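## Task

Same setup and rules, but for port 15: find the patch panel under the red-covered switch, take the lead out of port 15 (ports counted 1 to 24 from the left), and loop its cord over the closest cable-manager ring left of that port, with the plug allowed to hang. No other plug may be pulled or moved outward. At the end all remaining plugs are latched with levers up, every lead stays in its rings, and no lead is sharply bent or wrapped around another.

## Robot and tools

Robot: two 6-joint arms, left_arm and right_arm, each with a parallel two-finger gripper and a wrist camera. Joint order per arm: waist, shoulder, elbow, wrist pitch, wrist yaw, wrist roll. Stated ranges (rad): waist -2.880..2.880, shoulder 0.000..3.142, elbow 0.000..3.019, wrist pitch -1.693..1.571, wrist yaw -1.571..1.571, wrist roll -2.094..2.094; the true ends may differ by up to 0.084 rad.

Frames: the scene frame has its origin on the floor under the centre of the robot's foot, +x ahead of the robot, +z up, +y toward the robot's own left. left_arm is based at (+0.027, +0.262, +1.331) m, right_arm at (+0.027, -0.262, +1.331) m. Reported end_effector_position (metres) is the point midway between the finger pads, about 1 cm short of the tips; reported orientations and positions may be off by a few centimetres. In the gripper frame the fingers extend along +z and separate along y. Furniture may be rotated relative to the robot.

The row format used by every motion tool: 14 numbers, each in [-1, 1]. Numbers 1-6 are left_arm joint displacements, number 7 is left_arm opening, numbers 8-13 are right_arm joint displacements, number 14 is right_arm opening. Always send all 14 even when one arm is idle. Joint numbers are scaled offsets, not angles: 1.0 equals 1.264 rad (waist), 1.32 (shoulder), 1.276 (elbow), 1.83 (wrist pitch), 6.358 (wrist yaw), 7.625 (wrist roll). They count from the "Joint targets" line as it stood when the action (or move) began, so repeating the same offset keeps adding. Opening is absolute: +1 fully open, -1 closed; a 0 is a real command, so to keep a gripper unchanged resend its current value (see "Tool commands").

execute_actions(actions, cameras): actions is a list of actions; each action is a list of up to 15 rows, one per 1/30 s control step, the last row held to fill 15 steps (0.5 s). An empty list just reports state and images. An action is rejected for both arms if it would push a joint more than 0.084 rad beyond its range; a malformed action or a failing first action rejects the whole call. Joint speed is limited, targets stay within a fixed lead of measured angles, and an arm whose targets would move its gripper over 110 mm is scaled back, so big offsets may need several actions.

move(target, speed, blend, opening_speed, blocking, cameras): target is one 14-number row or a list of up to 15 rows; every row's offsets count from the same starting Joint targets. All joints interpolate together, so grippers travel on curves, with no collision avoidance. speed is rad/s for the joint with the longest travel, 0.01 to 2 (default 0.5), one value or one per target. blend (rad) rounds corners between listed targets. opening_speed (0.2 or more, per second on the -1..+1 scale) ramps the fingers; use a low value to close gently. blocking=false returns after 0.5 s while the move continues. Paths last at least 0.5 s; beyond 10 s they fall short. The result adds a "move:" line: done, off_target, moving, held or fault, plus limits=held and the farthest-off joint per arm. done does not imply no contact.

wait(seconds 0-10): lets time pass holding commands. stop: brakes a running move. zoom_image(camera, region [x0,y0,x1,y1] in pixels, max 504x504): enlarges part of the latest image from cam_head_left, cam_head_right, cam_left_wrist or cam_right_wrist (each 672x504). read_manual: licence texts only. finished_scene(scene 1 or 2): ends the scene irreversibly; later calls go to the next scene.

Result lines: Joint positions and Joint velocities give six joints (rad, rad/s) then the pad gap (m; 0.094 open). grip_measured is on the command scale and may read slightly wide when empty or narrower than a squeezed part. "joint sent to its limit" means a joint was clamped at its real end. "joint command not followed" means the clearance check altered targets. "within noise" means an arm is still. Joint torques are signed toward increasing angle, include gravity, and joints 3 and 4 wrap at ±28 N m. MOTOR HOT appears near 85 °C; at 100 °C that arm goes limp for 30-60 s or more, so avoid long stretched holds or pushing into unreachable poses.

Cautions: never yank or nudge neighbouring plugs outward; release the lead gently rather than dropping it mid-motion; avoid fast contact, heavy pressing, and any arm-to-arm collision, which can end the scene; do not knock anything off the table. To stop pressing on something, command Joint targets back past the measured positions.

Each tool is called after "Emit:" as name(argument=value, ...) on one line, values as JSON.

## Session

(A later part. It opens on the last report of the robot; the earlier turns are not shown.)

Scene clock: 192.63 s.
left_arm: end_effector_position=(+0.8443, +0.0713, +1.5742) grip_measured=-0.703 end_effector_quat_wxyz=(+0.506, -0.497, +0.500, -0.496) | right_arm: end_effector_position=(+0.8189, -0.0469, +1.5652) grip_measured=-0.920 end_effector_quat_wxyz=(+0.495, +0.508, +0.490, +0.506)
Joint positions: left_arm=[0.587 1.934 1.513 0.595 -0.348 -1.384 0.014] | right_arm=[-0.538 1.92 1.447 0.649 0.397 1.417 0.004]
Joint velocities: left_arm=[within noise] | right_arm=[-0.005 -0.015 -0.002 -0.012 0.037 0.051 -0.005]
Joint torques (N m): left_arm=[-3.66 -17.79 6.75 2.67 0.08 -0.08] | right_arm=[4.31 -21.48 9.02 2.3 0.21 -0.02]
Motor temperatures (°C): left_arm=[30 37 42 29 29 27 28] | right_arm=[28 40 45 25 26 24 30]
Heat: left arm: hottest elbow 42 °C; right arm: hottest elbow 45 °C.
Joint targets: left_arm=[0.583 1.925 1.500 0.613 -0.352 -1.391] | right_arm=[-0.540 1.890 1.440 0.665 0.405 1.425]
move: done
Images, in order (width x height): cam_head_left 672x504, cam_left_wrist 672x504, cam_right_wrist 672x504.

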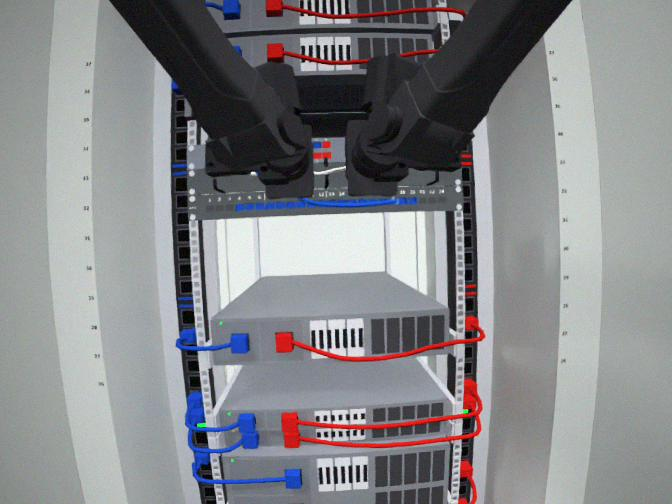

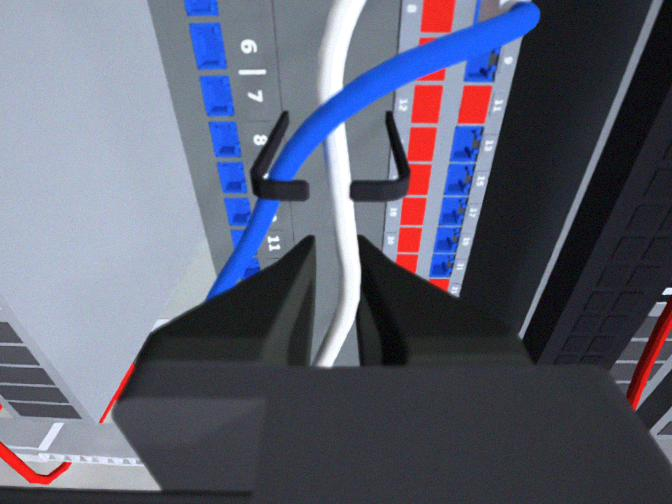

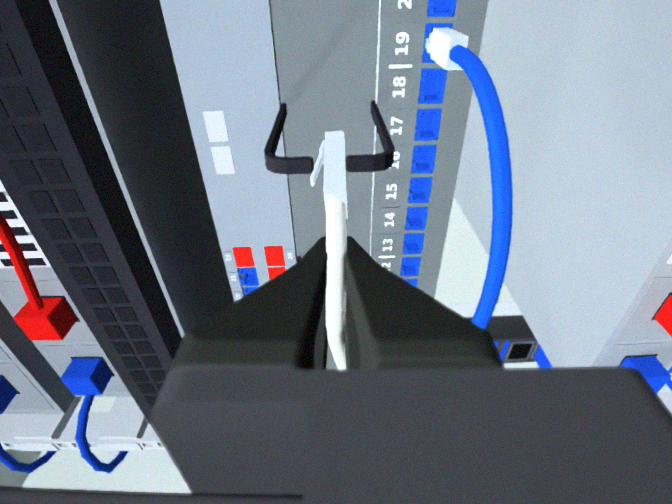

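Emit:
move(target=[-0.0105,-0.0235,-0.0392,0.006,-0.0012,0,-0.70,0,0,0,0,0,0,-0.92], speed=0.15, cameras=["cam_head_left","cam_left_wrist"])

Emit:
zoom_image(camera="cam_head_left", region=[290, 140, 362, 194])

Emit:
zoom_image(camera="cam_left_wrist", region=[240, 100, 440, 380])

Scene clock: 194.10 s.
left_arm: end_effector_position=(+0.8303, +0.0724, +1.5743) grip_measured=-0.703 end_effector_quat_wxyz=(+0.505, -0.499, +0.502, -0.494) | right_arm: end_effector_position=(+0.8189, -0.0469, +1.5652) grip_measured=-0.918 end_effector_quat_wxyz=(+0.495, +0.508, +0.490, +0.506)
Joint positions: left_arm=[0.58 1.902 1.463 0.606 -0.357 -1.384 0.014] | right_arm=[-0.538 1.92 1.447 0.649 0.397 1.417 0.004]
Joint velocities: within noise
Joint torques (N m): left_arm=[-4.01 -17.14 6.58 2.77 0.14 -0.08] | right_arm=[4.13 -22.12 9.06 2.33 0.19 -0.03]
Motor temperatures (°C): left_arm=[30 37 42 29 29 27 28] | right_arm=[28 40 45 25 26 24 30]
Heat: left arm: hottest elbow 42 °C; right arm: hottest elbow 45 °C.
Joint targets: left_arm=[0.570 1.894 1.450 0.624 -0.360 -1.392] | right_arm=[-0.540 1.890 1.440 0.665 0.405 1.425]
move: done
Images, in order (width x height): cam_head_left 672x504, cam_left_wrist 672x504.

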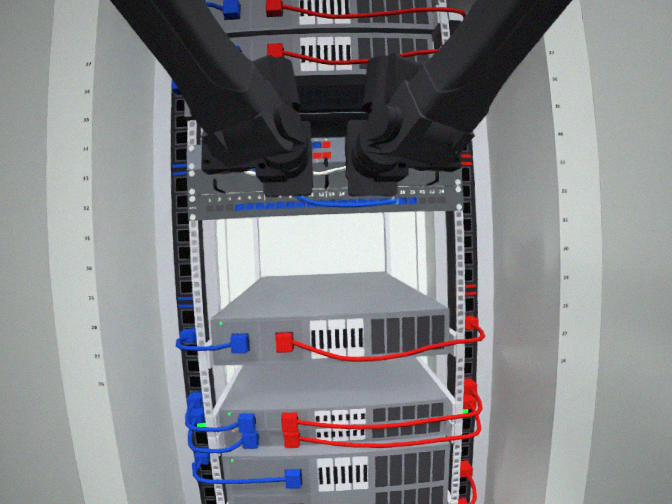

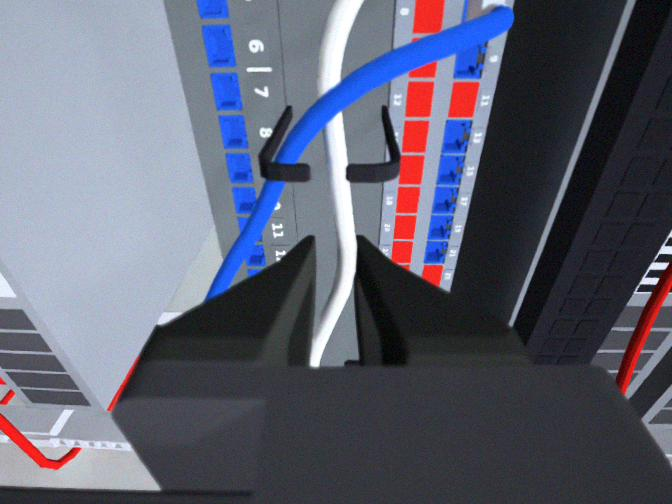

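Scaled by 7.000 from the camera's 672x504 image, which has a finer 960x720 frame.

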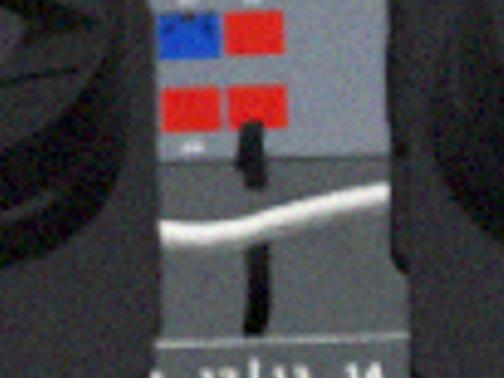

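Scaled by 1.800 from the camera's 672x504 image, which has a finer 960x720 frame.

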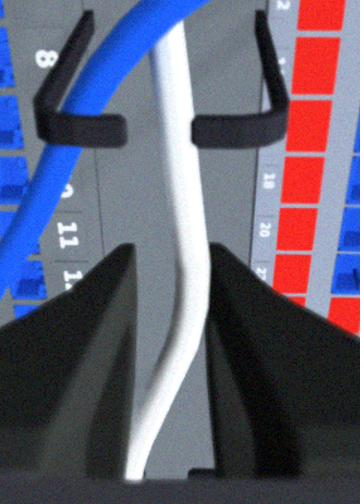

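Emit:
move(target=[[-0.0100,0,0,0,-0.0003,0,-0.70,0,0,0,0,0,0,-0.92]], speed=0.15, cameras=["cam_left_wrist"])

Emit:
move(target=[[0,0,0,0,0,0,-0.92,0,0,0,0,0,0,-0.92]], speed=0.15, opening_speed=0.4, cameras=["cam_head_left","cam_head_right","cam_left_wrist"])

Emit:
zoom_image(camera="cam_head_left", region=[290, 140, 362, 194])

Emit:
zoom_image(camera="cam_left_wrist", region=[240, 100, 440, 380])

Scene clock: 195.47 s.
left_arm: end_effector_position=(+0.8272, +0.0622, +1.5761) grip_measured=-0.703 end_effector_quat_wxyz=(+0.502, -0.496, +0.504, -0.498) | right_arm: end_effector_position=(+0.8189, -0.0469, +1.5652) grip_measured=-0.918 end_effector_quat_wxyz=(+0.495, +0.508, +0.490, +0.506)
Joint positions: left_arm=[0.566 1.902 1.463 0.607 -0.359 -1.384 0.014] | right_arm=[-0.538 1.92 1.447 0.649 0.397 1.417 0.004]
Joint velocities: within noise
Joint torques (N m): left_arm=[-4.37 -16.79 6.53 2.71 0.13 -0.1] | right_arm=[4.25 -21.95 8.99 2.3 0.23 -0.04]
Motor temperatures (°C): left_arm=[30 37 42 29 29 27 28] | right_arm=[28 40 45 25 26 24 30]
Heat: left arm: hottest elbow 42 °C; right arm: hottest elbow 45 °C.
Joint targets: left_arm=[0.557 1.894 1.450 0.624 -0.361 -1.391] | right_arm=[-0.540 1.890 1.440 0.665 0.405 1.425]
move: done
Images, in order (width x height): cam_left_wrist 672x504.

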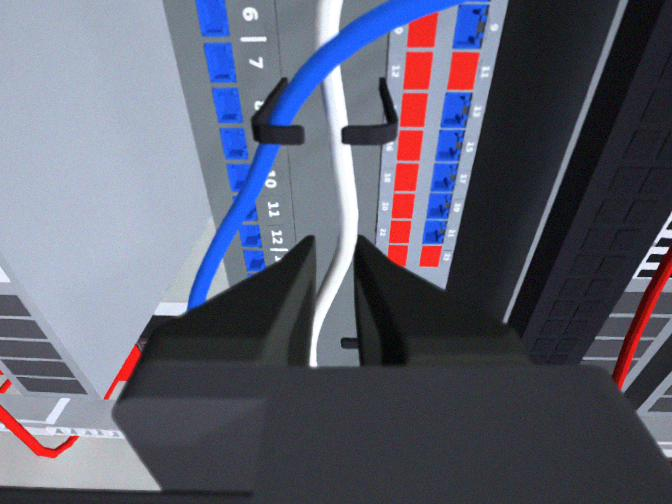

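Scene clock: 196.43 s.
left_arm: end_effector_position=(+0.8272, +0.0632, +1.5762) grip_measured=-0.911 end_effector_quat_wxyz=(+0.503, -0.498, +0.503, -0.497) | right_arm: end_effector_position=(+0.8188, -0.0473, +1.5667) grip_measured=-0.918 end_effector_quat_wxyz=(+0.496, +0.508, +0.489, +0.507)
Joint positions: left_arm=[0.566 1.902 1.463 0.607 -0.364 -1.384 0.004] | right_arm=[-0.538 1.919 1.447 0.65 0.397 1.417 0.004]
Joint velocities: within noise
Joint torques (N m): left_arm=[-4.25 -16.5 6.84 2.62 0.38 -0.06] | right_arm=[4.13 -21.54 9.06 2.22 0.2 -0.03]
Motor temperatures (°C): left_arm=[30 36 42 29 29 27 28] | right_arm=[28 40 45 25 26 24 30]
Heat: left arm: hottest elbow 42 °C; right arm: hottest elbow 45 °C.
Joint targets: left_arm=[0.557 1.894 1.450 0.624 -0.361 -1.391] | right_arm=[-0.540 1.890 1.440 0.665 0.405 1.425]
move: done
Images, in order (width x height): cam_head_left 672x504, cam_head_right 672x504, cam_left_wrist 672x504.

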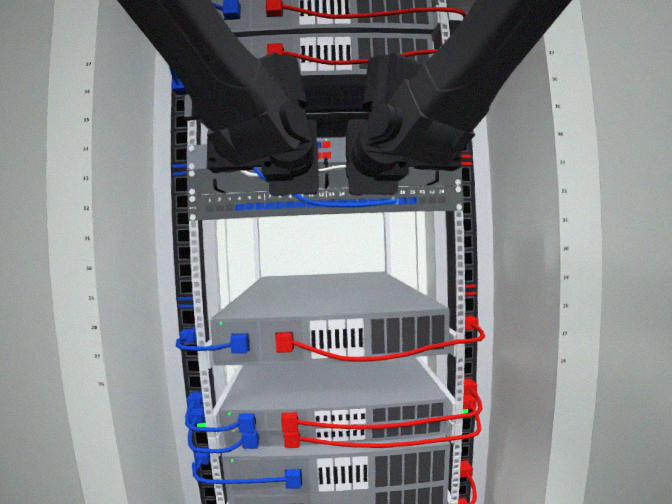

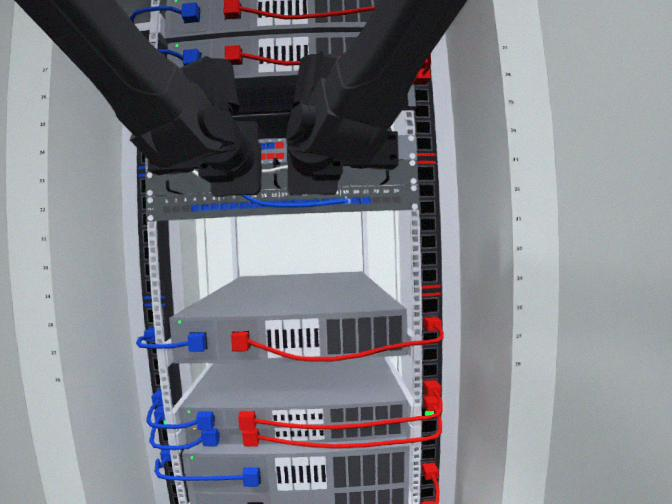

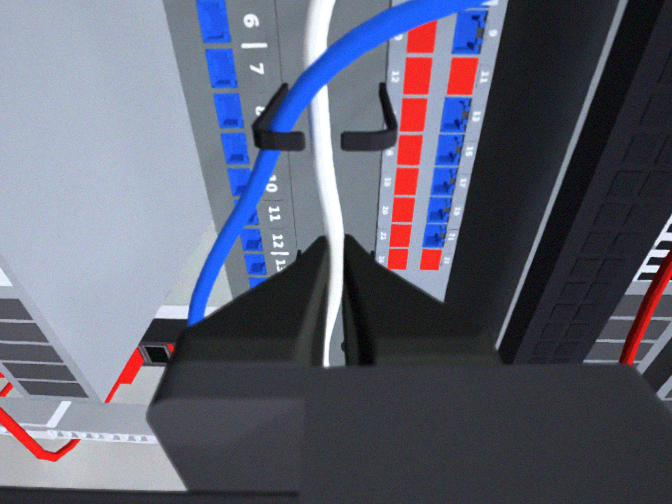

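Scaled by 7.000 from the camera's 672x504 image, which has a finer 960x720 frame.

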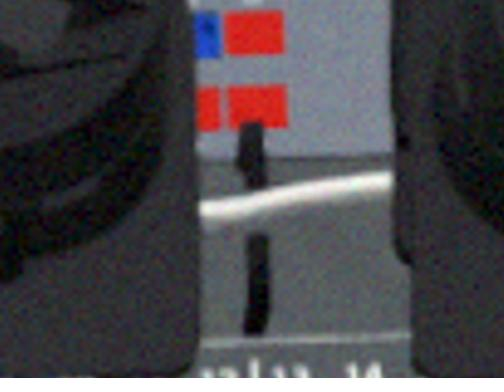

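Scaled by 1.800 from the camera's 672x504 image, which has a finer 960x720 frame.

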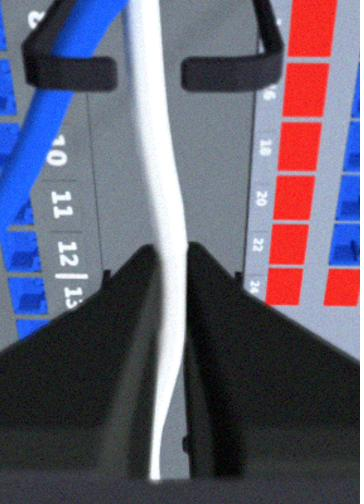

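Emit:
move(target=[[0.030,0.0697,0.1074,-0.036,0.0025,0,-0.92,0.0158,0,0.002,0,0.0004,0,-0.92]], speed=0.15)

Emit:
zoom_image(camera="cam_head_left", region=[290, 140, 362, 194])

Emit:
zoom_image(camera="cam_left_wrist", region=[240, 100, 440, 380])

Scene clock: 198.47 s.
left_arm: end_effector_position=(+0.8466, +0.0618, +1.5732) grip_measured=-0.913 end_effector_quat_wxyz=(+0.502, -0.496, +0.505, -0.497) | right_arm: end_effector_position=(+0.8162, -0.0394, +1.5680) grip_measured=-0.918 end_effector_quat_wxyz=(+0.493, +0.506, +0.491, +0.510)
Joint positions: left_arm=[0.577 1.945 1.532 0.578 -0.348 -1.384 0.004] | right_arm=[-0.527 1.919 1.447 0.65 0.398 1.417 0.004]
Joint velocities: left_arm=[within noise] | right_arm=[-0.005 0.005 -0.002 -0.012 0.037 -0.051 -0.004]
Joint torques (N m): left_arm=[-2.26 -13.74 11.59 1.14 0.36 -0.12] | right_arm=[5.42 -21.6 9.24 2.26 0.29 -0.04]
Motor temperatures (°C): left_arm=[30 36 42 29 29 27 28] | right_arm=[28 40 44 25 26 24 30]
Heat: left arm: hottest elbow 42 °C; right arm: hottest elbow 44 °C.
Joint targets: left_arm=[0.595 1.986 1.587 0.558 -0.345 -1.391] | right_arm=[-0.520 1.890 1.443 0.665 0.407 1.425]
move: off_target (left_arm); left_arm: the elbow is farthest, 0.055 rad from its target

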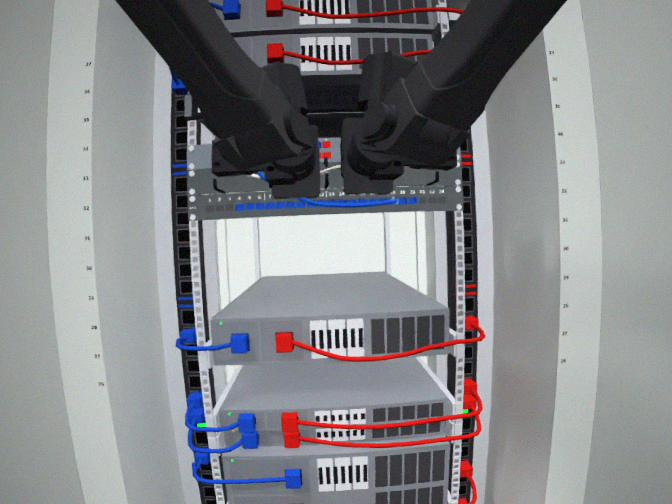

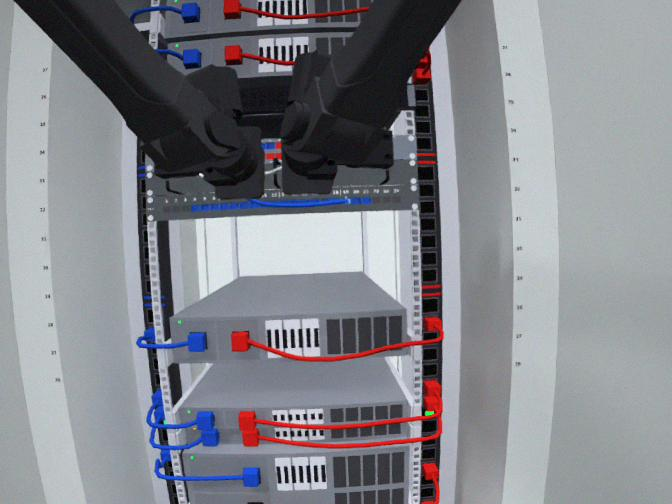

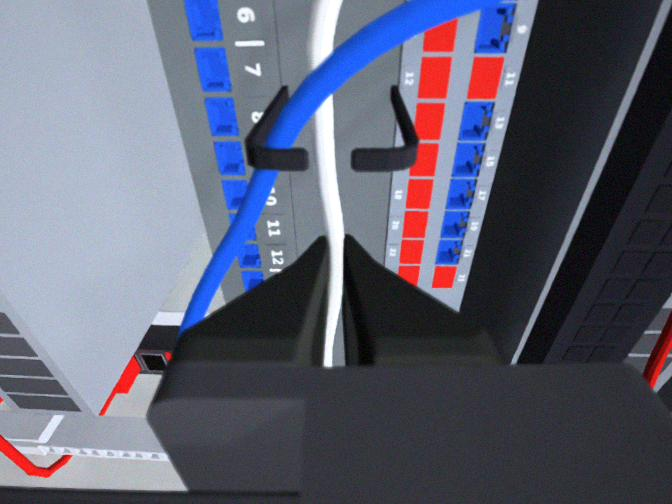

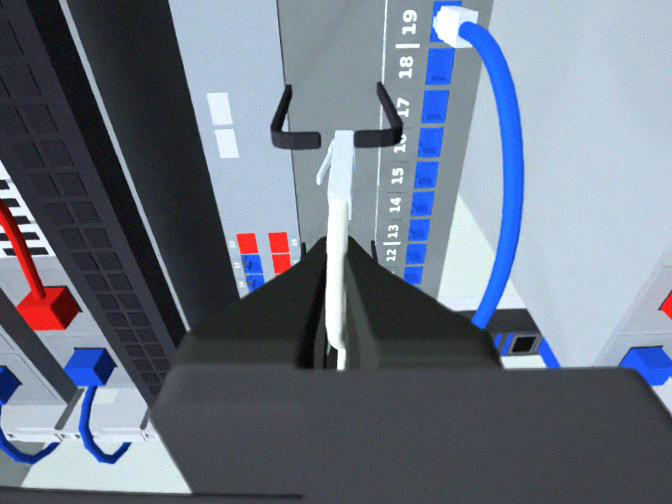

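Scaled by 7.000 from the camera's 672x504 image, which has a finer 960x720 frame.

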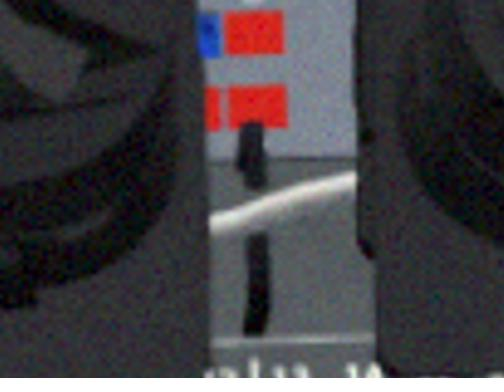

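Scaled by 1.800 from the camera's 672x504 image, which has a finer 960x720 frame.

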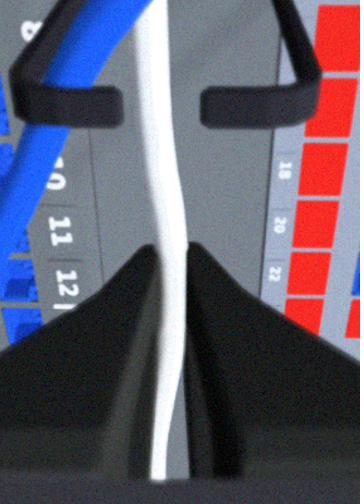

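Emit:
move(target=[[0.011,0.0310,0.0560,-0.0200,0.0012,0,-0.92,0,0,0.0,0,0.0,0,-0.92]], speed=0.15)

Emit:
zoom_image(camera="cam_head_left", region=[290, 140, 362, 194])

Emit:
zoom_image(camera="cam_left_wrist", region=[240, 100, 440, 380])

Scene clock: 200.43 s.
left_arm: end_effector_position=(+0.8606, +0.0558, +1.5751) grip_measured=-0.913 end_effector_quat_wxyz=(+0.499, -0.494, +0.508, -0.499) | right_arm: end_effector_position=(+0.8151, -0.0359, +1.5686) grip_measured=-0.920 end_effector_quat_wxyz=(+0.492, +0.505, +0.492, +0.512)
Joint positions: left_arm=[0.578 1.975 1.592 0.544 -0.338 -1.384 0.004] | right_arm=[-0.522 1.919 1.447 0.65 0.397 1.417 0.004]
Joint velocities: within noise
Joint torques (N m): left_arm=[-1.08 -13.8 12.51 0.91 0.27 -0.09] | right_arm=[4.72 -21.66 9.28 2.11 0.32 -0.04]
Motor temperatures (°C): left_arm=[30 36 42 29 29 27 28] | right_arm=[28 40 44 25 26 24 30]
Heat: left arm: hottest elbow 42 °C; right arm: hottest elbow 44 °C.
Joint targets: left_arm=[0.609 2.027 1.658 0.522 -0.338 -1.391] | right_arm=[-0.520 1.890 1.443 0.665 0.407 1.425]
move: off_target (left_arm); left_arm: the elbow is farthest, 0.067 rad from its target

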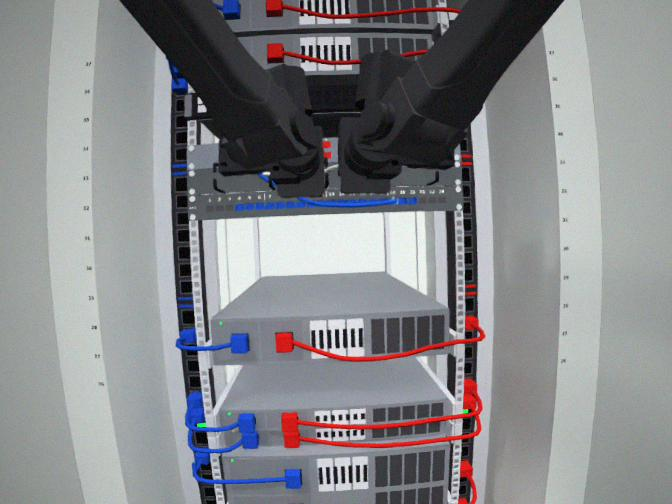

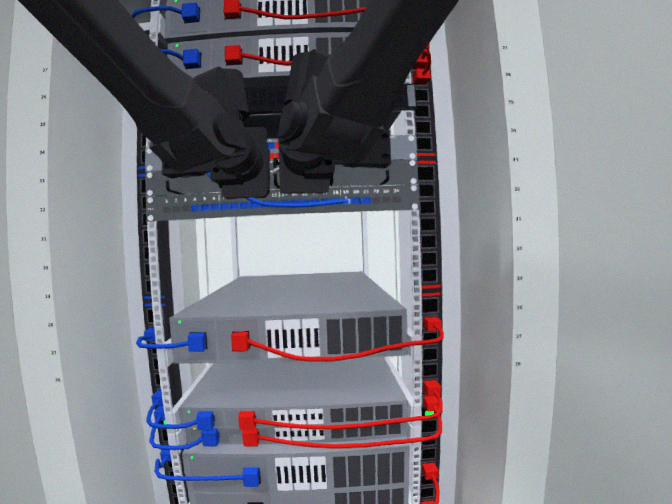

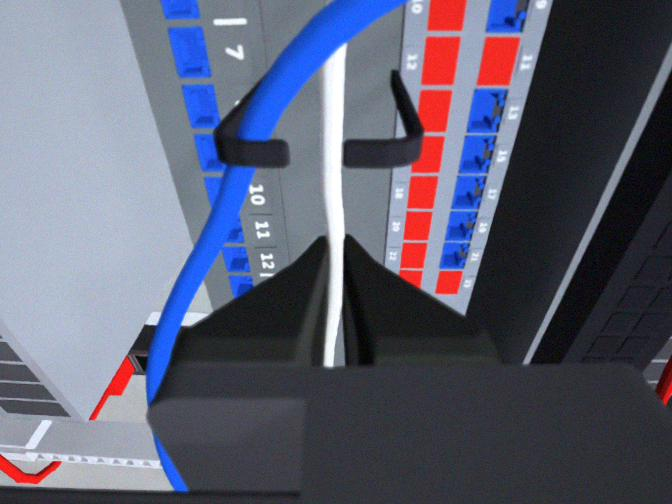

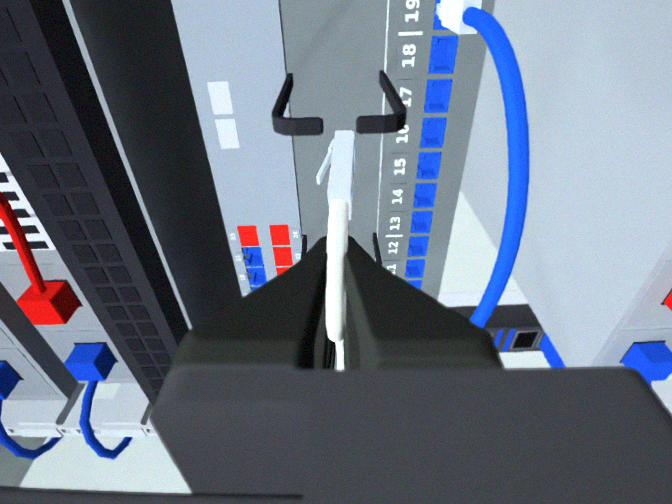

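Scaled by 7.000 from the camera's 672x504 image, which has a finer 960x720 frame.

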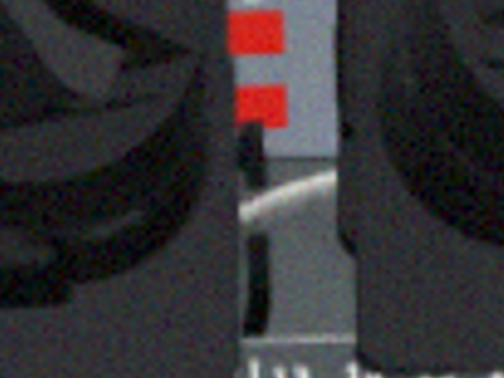

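Scaled by 1.800 from the camera's 672x504 image, which has a finer 960x720 frame.

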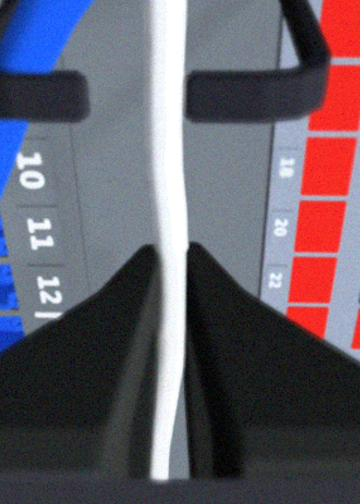

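Emit:
move(target=[[0.008,0.0060,0.0,0,0.0,0,-0.92,-0.0198,0.072,0.0925,-0.024,-0.0011,0,-0.92]], speed=0.15)

Emit:
zoom_image(camera="cam_head_left", region=[290, 140, 362, 194])

Emit:
zoom_image(camera="cam_head_right", region=[240, 140, 312, 194])

Scene clock: 202.43 s.
left_arm: end_effector_position=(+0.8686, +0.0693, +1.5680) grip_measured=-0.914 end_effector_quat_wxyz=(+0.504, -0.499, +0.505, -0.492) | right_arm: end_effector_position=(+0.8323, -0.0277, +1.5647) grip_measured=-0.920 end_effector_quat_wxyz=(+0.492, +0.504, +0.491, +0.513)
Joint positions: left_arm=[0.597 1.99 1.605 0.544 -0.338 -1.384 0.004] | right_arm=[-0.523 1.967 1.516 0.631 0.395 1.417 0.004]
Joint velocities: left_arm=[within noise] | right_arm=[-0.005 -0.015 -0.002 -0.002 0.037 0.007 -0.004]
Joint torques (N m): left_arm=[-1.32 -14.45 11.48 1.02 0.26 -0.08] | right_arm=[2.67 -18.55 13.64 1.24 0.12 -0.05]
Motor temperatures (°C): left_arm=[30 36 43 29 29 27 28] | right_arm=[28 40 44 25 26 24 30]
Heat: left arm: hottest elbow 43 °C; right arm: hottest elbow 44 °C.
Joint targets: left_arm=[0.619 2.035 1.658 0.522 -0.338 -1.391] | right_arm=[-0.545 1.985 1.561 0.621 0.400 1.425]
move: off_target (left_arm, right_arm); left_arm: the elbow is farthest, 0.053 rad from its target; right_arm: the elbow is farthest, 0.045 rad from its target

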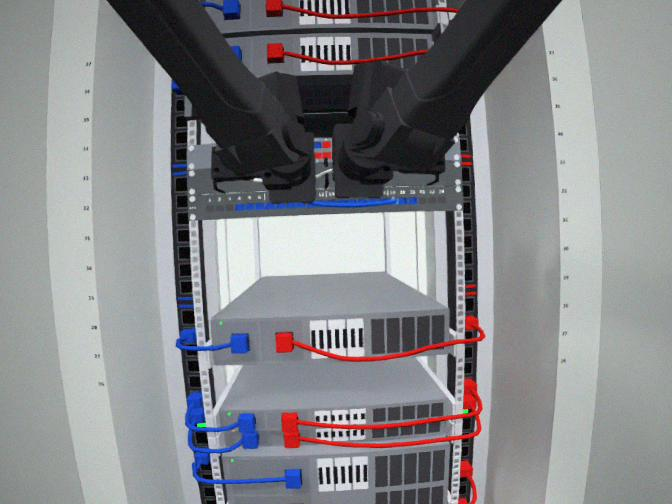

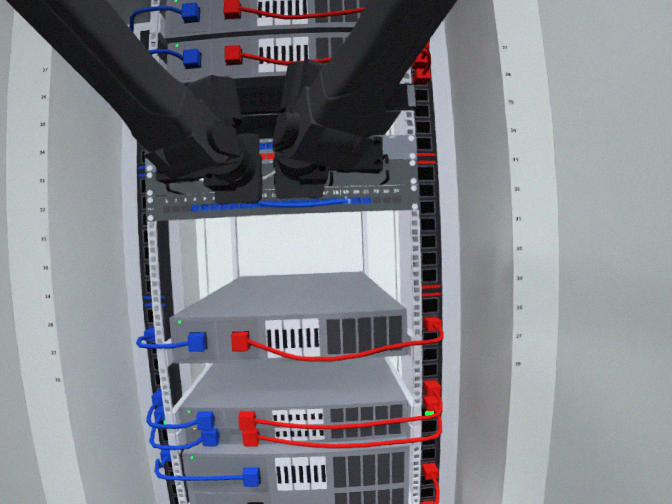

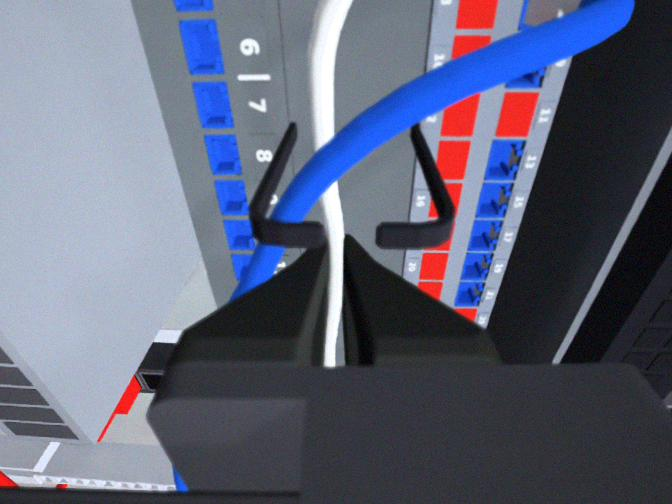

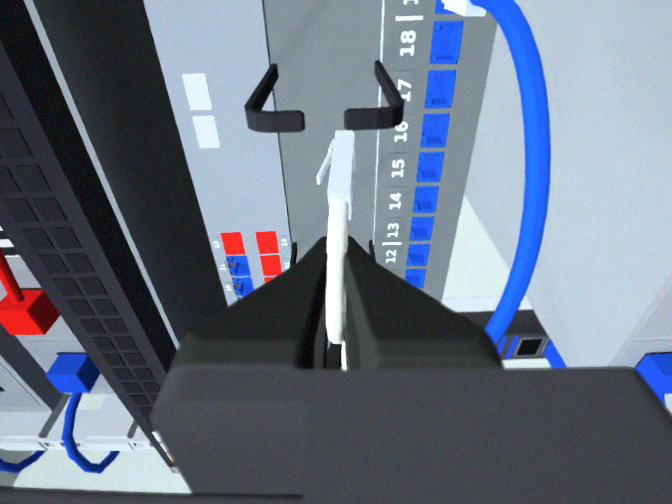

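Scaled by 7.000 from the camera's 672x504 image, which has a finer 960x720 frame.

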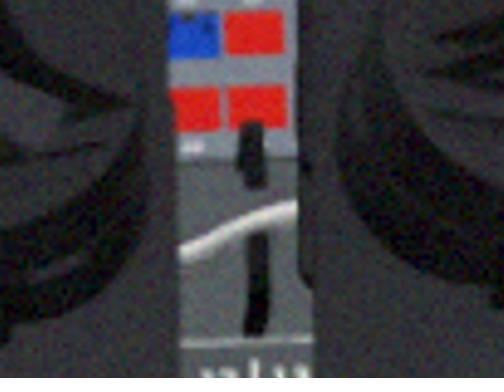

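Scaled by 7.000 from the camera's 672x504 image, which has a finer 960x720 frame.

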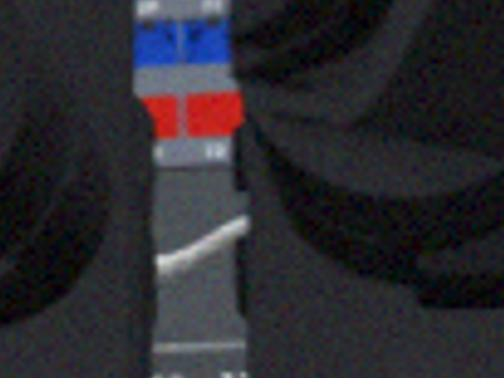

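Emit:
move(target=[[-0.006,0.0080,0.0,0,0.0,0,-0.92,-0.009,0.010,0.0,0,-0.0004,0,-0.92]], speed=0.15)

Emit:
zoom_image(camera="cam_head_left", region=[290, 140, 362, 194])

Emit:
zoom_image(camera="cam_head_left", region=[312, 158, 336, 180])

Scene clock: 203.63 s.
left_arm: end_effector_position=(+0.8695, +0.0685, +1.5652) grip_measured=-0.914 end_effector_quat_wxyz=(+0.504, -0.499, +0.507, -0.491) | right_arm: end_effector_position=(+0.8357, -0.0308, +1.5508) grip_measured=-0.917 end_effector_quat_wxyz=(+0.491, +0.507, +0.496, +0.506)
Joint positions: left_arm=[0.597 1.995 1.608 0.544 -0.338 -1.382 0.004] | right_arm=[-0.531 1.984 1.518 0.63 0.395 1.417 0.004]
Joint velocities: within noise
Joint torques (N m): left_arm=[-2.84 -13.98 11.3 1.22 0.24 -0.14] | right_arm=[2.2 -18.9 13.46 1.24 0.02 -0.04]
Motor temperatures (°C): left_arm=[30 36 43 29 29 27 28] | right_arm=[28 40 44 25 26 24 30]
Heat: left arm: hottest elbow 43 °C; right arm: hottest elbow 44 °C.
Joint targets: left_arm=[0.611 2.046 1.658 0.522 -0.338 -1.391] | right_arm=[-0.556 1.998 1.561 0.621 0.398 1.425]
move: off_target (left_arm, right_arm); left_arm: the shoulder is farthest, 0.050 rad from its target; right_arm: the elbow is farthest, 0.043 rad from its target

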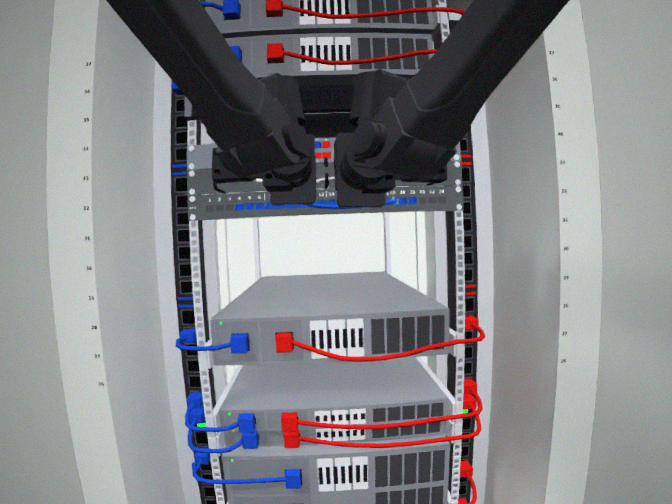

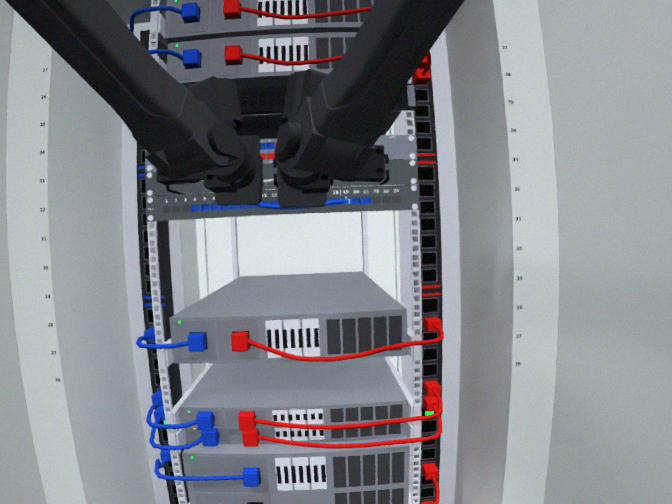

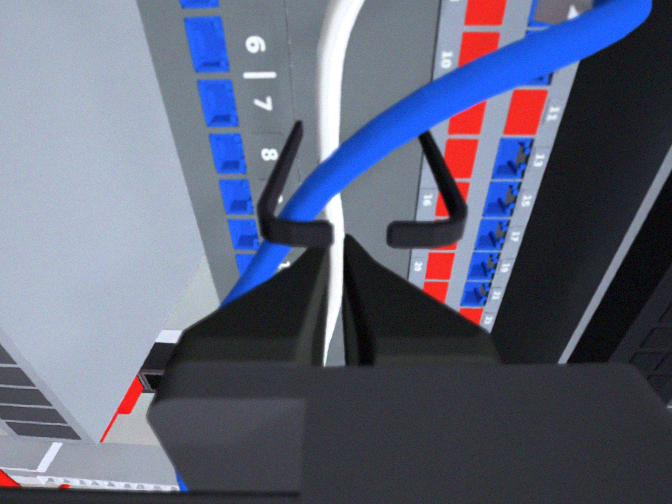

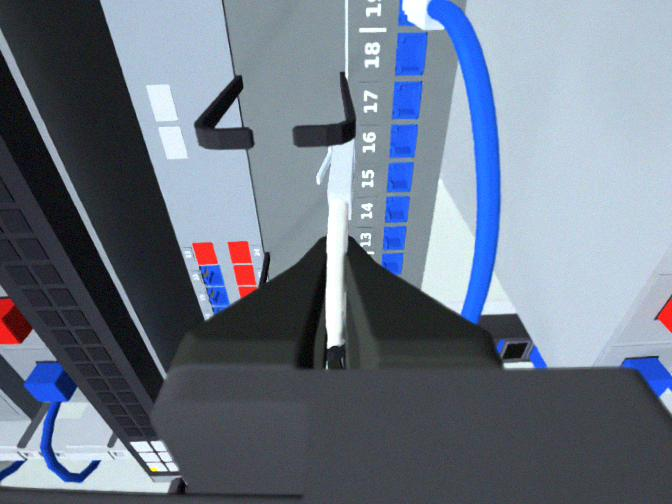

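Scaled by 7.000 from the camera's 672x504 image, which has a finer 960x720 frame.

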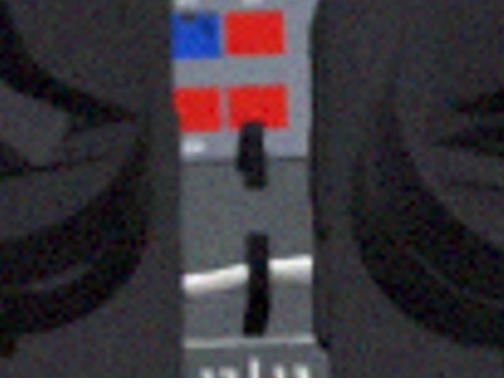

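Scaled by 21.000 from the camera's 672x504 image, which has a finer 960x720 frame.

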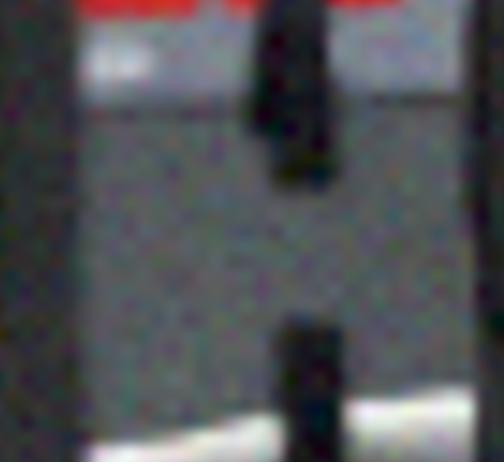

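Emit:
move(target=[[0,0,0.0,0,0.0,0,-0.92,0,0,0.0,0,0,0,-0.70]], speed=0.15, opening_speed=0.3)

Emit:
zoom_image(camera="cam_head_left", region=[290, 140, 362, 194])

Emit:
zoom_image(camera="cam_right_wrist", region=[200, 50, 440, 380])

Scene clock: 212.53 s.
left_arm: end_effector_position=(+0.8703, +0.0683, +1.5659) grip_measured=-0.914 end_effector_quat_wxyz=(+0.504, -0.498, +0.506, -0.491) | right_arm: end_effector_position=(+0.8375, -0.0362, +1.5496) grip_measured=-0.703 end_effector_quat_wxyz=(+0.493, +0.509, +0.495, +0.503)
Joint positions: left_arm=[0.597 1.997 1.611 0.544 -0.338 -1.382 0.004] | right_arm=[-0.538 1.984 1.518 0.629 0.395 1.417 0.014]
Joint velocities: within noise
Joint torques (N m): left_arm=[-2.32 -14.04 11.08 0.91 0.29 -0.08] | right_arm=[3.02 -18.73 13.31 1.25 0.02 -0.04]
Motor temperatures (°C): left_arm=[30 35 43 28 29 27 29] | right_arm=[28 39 44 25 26 24 30]
Heat: left arm: hottest elbow 43 °C; right arm: hottest elbow 44 °C.
Joint targets: left_arm=[0.611 2.045 1.658 0.522 -0.338 -1.391] | right_arm=[-0.556 1.998 1.561 0.621 0.398 1.425]
move: off_target (left_arm, right_arm); left_arm: the shoulder is farthest, 0.049 rad from its target; right_arm: the elbow is farthest, 0.043 rad from its target

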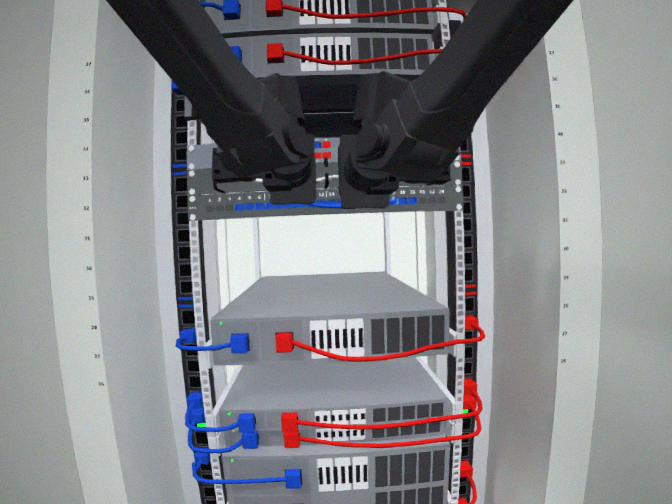

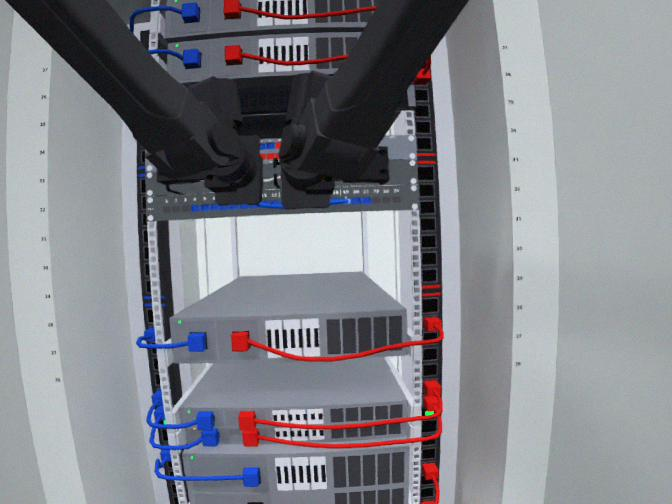

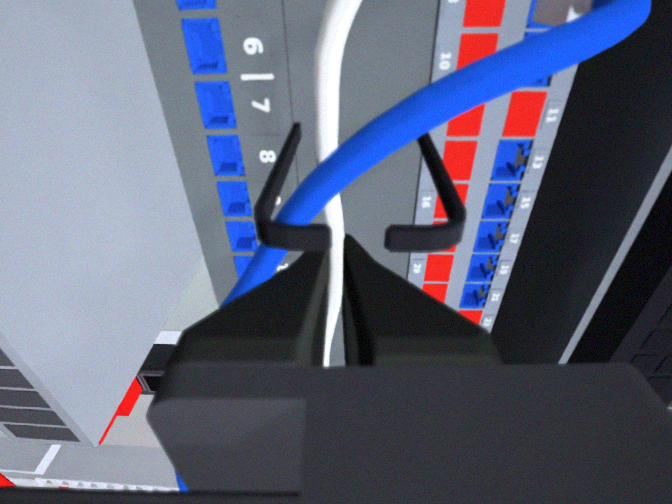

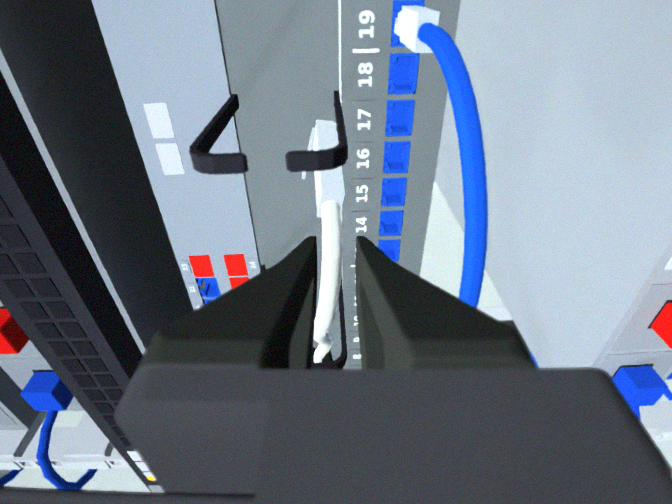

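Scaled by 7.000 from the camera's 672x504 image, which has a finer 960x720 frame.

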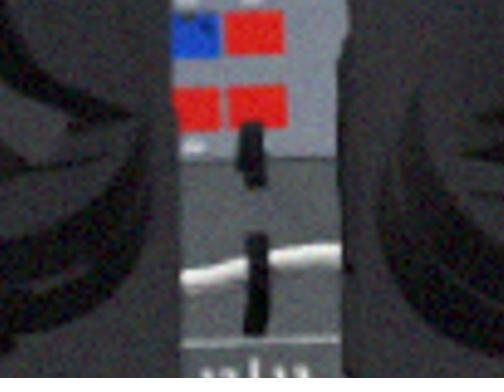

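Scaled by 1.527 from the camera's 672x504 image, which has a finer 960x720 frame.

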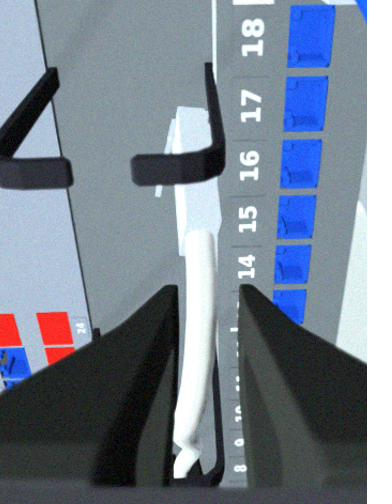

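Emit:
move(target=[[0,0,0.0,0,0.0,0,-0.92,0.0483,-0.1159,-0.2006,0.0732,0.0035,-0.0052,-0.70]], speed=0.2)

Emit:
zoom_image(camera="cam_head_left", region=[290, 130, 402, 214])

Emit:
zoom_image(camera="cam_right_wrist", region=[200, 50, 440, 380])

Scene clock: 215.33 s.
left_arm: end_effector_position=(+0.8712, +0.0693, +1.5679) grip_measured=-0.914 end_effector_quat_wxyz=(+0.505, -0.499, +0.505, -0.491) | right_arm: end_effector_position=(+0.7794, -0.0434, +1.5449) grip_measured=-0.702 end_effector_quat_wxyz=(+0.496, +0.506, +0.498, +0.501)
Joint positions: left_arm=[0.598 1.997 1.615 0.544 -0.34 -1.382 0.004] | right_arm=[-0.514 1.877 1.306 0.736 0.418 1.401 0.014]
Joint velocities: within noise
Joint torques (N m): left_arm=[-2.37 -14.1 10.85 1.17 0.34 -0.08] | right_arm=[5.83 -20.66 8.99 2.5 -0.01 -0.27]
Motor temperatures (°C): left_arm=[30 35 43 28 29 27 29] | right_arm=[28 39 44 25 26 24 30]
Heat: left arm: hottest elbow 43 °C; right arm: hottest elbow 44 °C.
Joint targets: left_arm=[0.612 2.045 1.658 0.522 -0.338 -1.392] | right_arm=[-0.495 1.845 1.305 0.755 0.420 1.385]
move: off_target (left_arm); left_arm: the shoulder is farthest, 0.048 rad from its target

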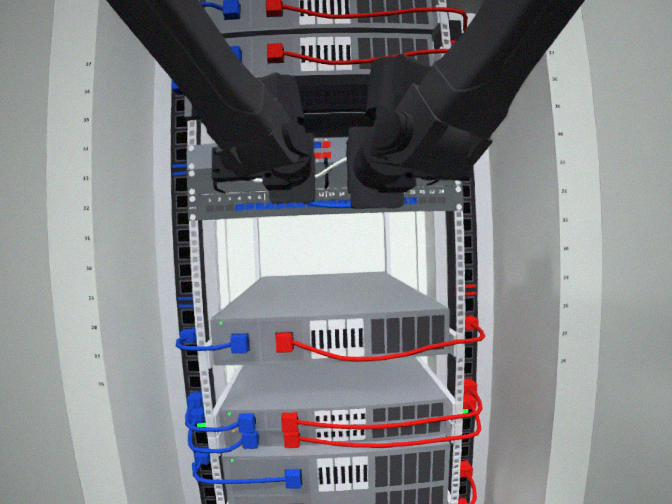

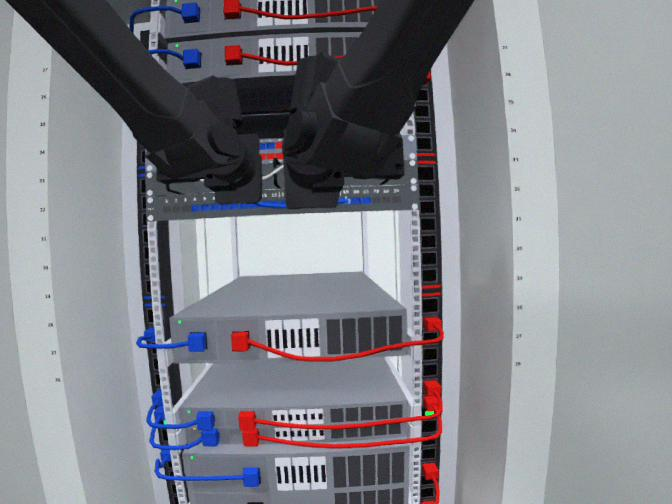

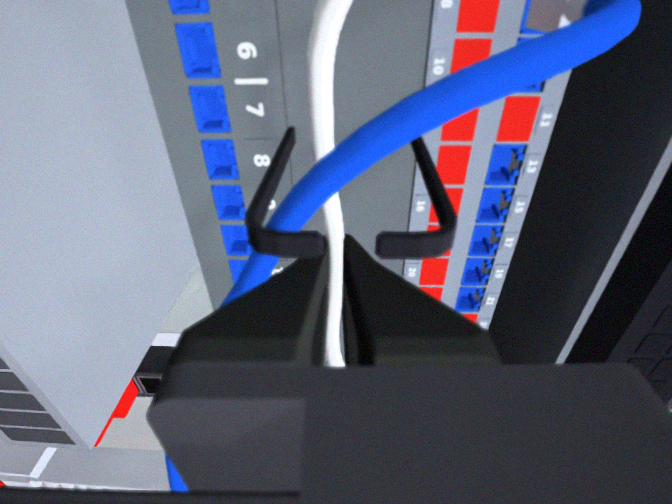

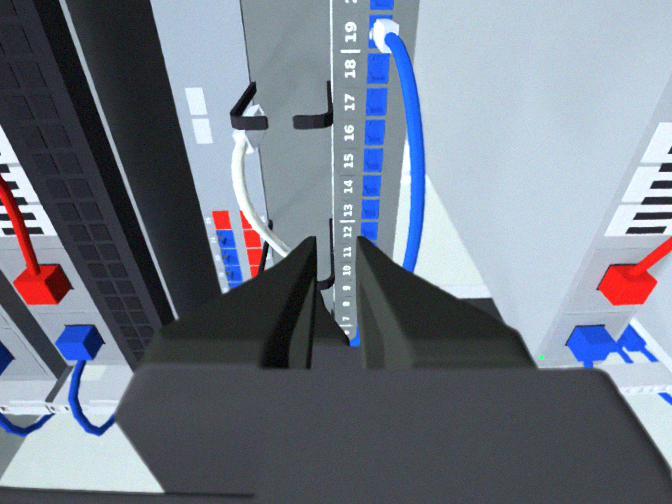

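Scaled by 4.500 from the camera's 672x504 image, which has a finer 960x720 frame.

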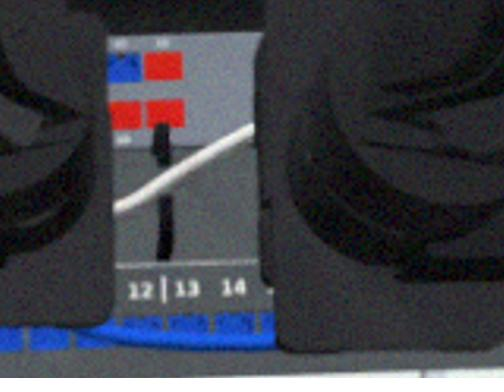

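Scaled by 1.527 from the camera's 672x504 image, which has a finer 960x720 frame.

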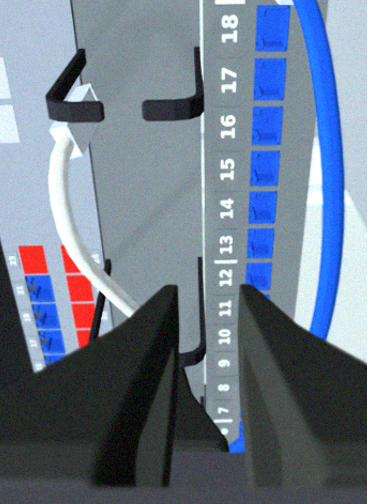

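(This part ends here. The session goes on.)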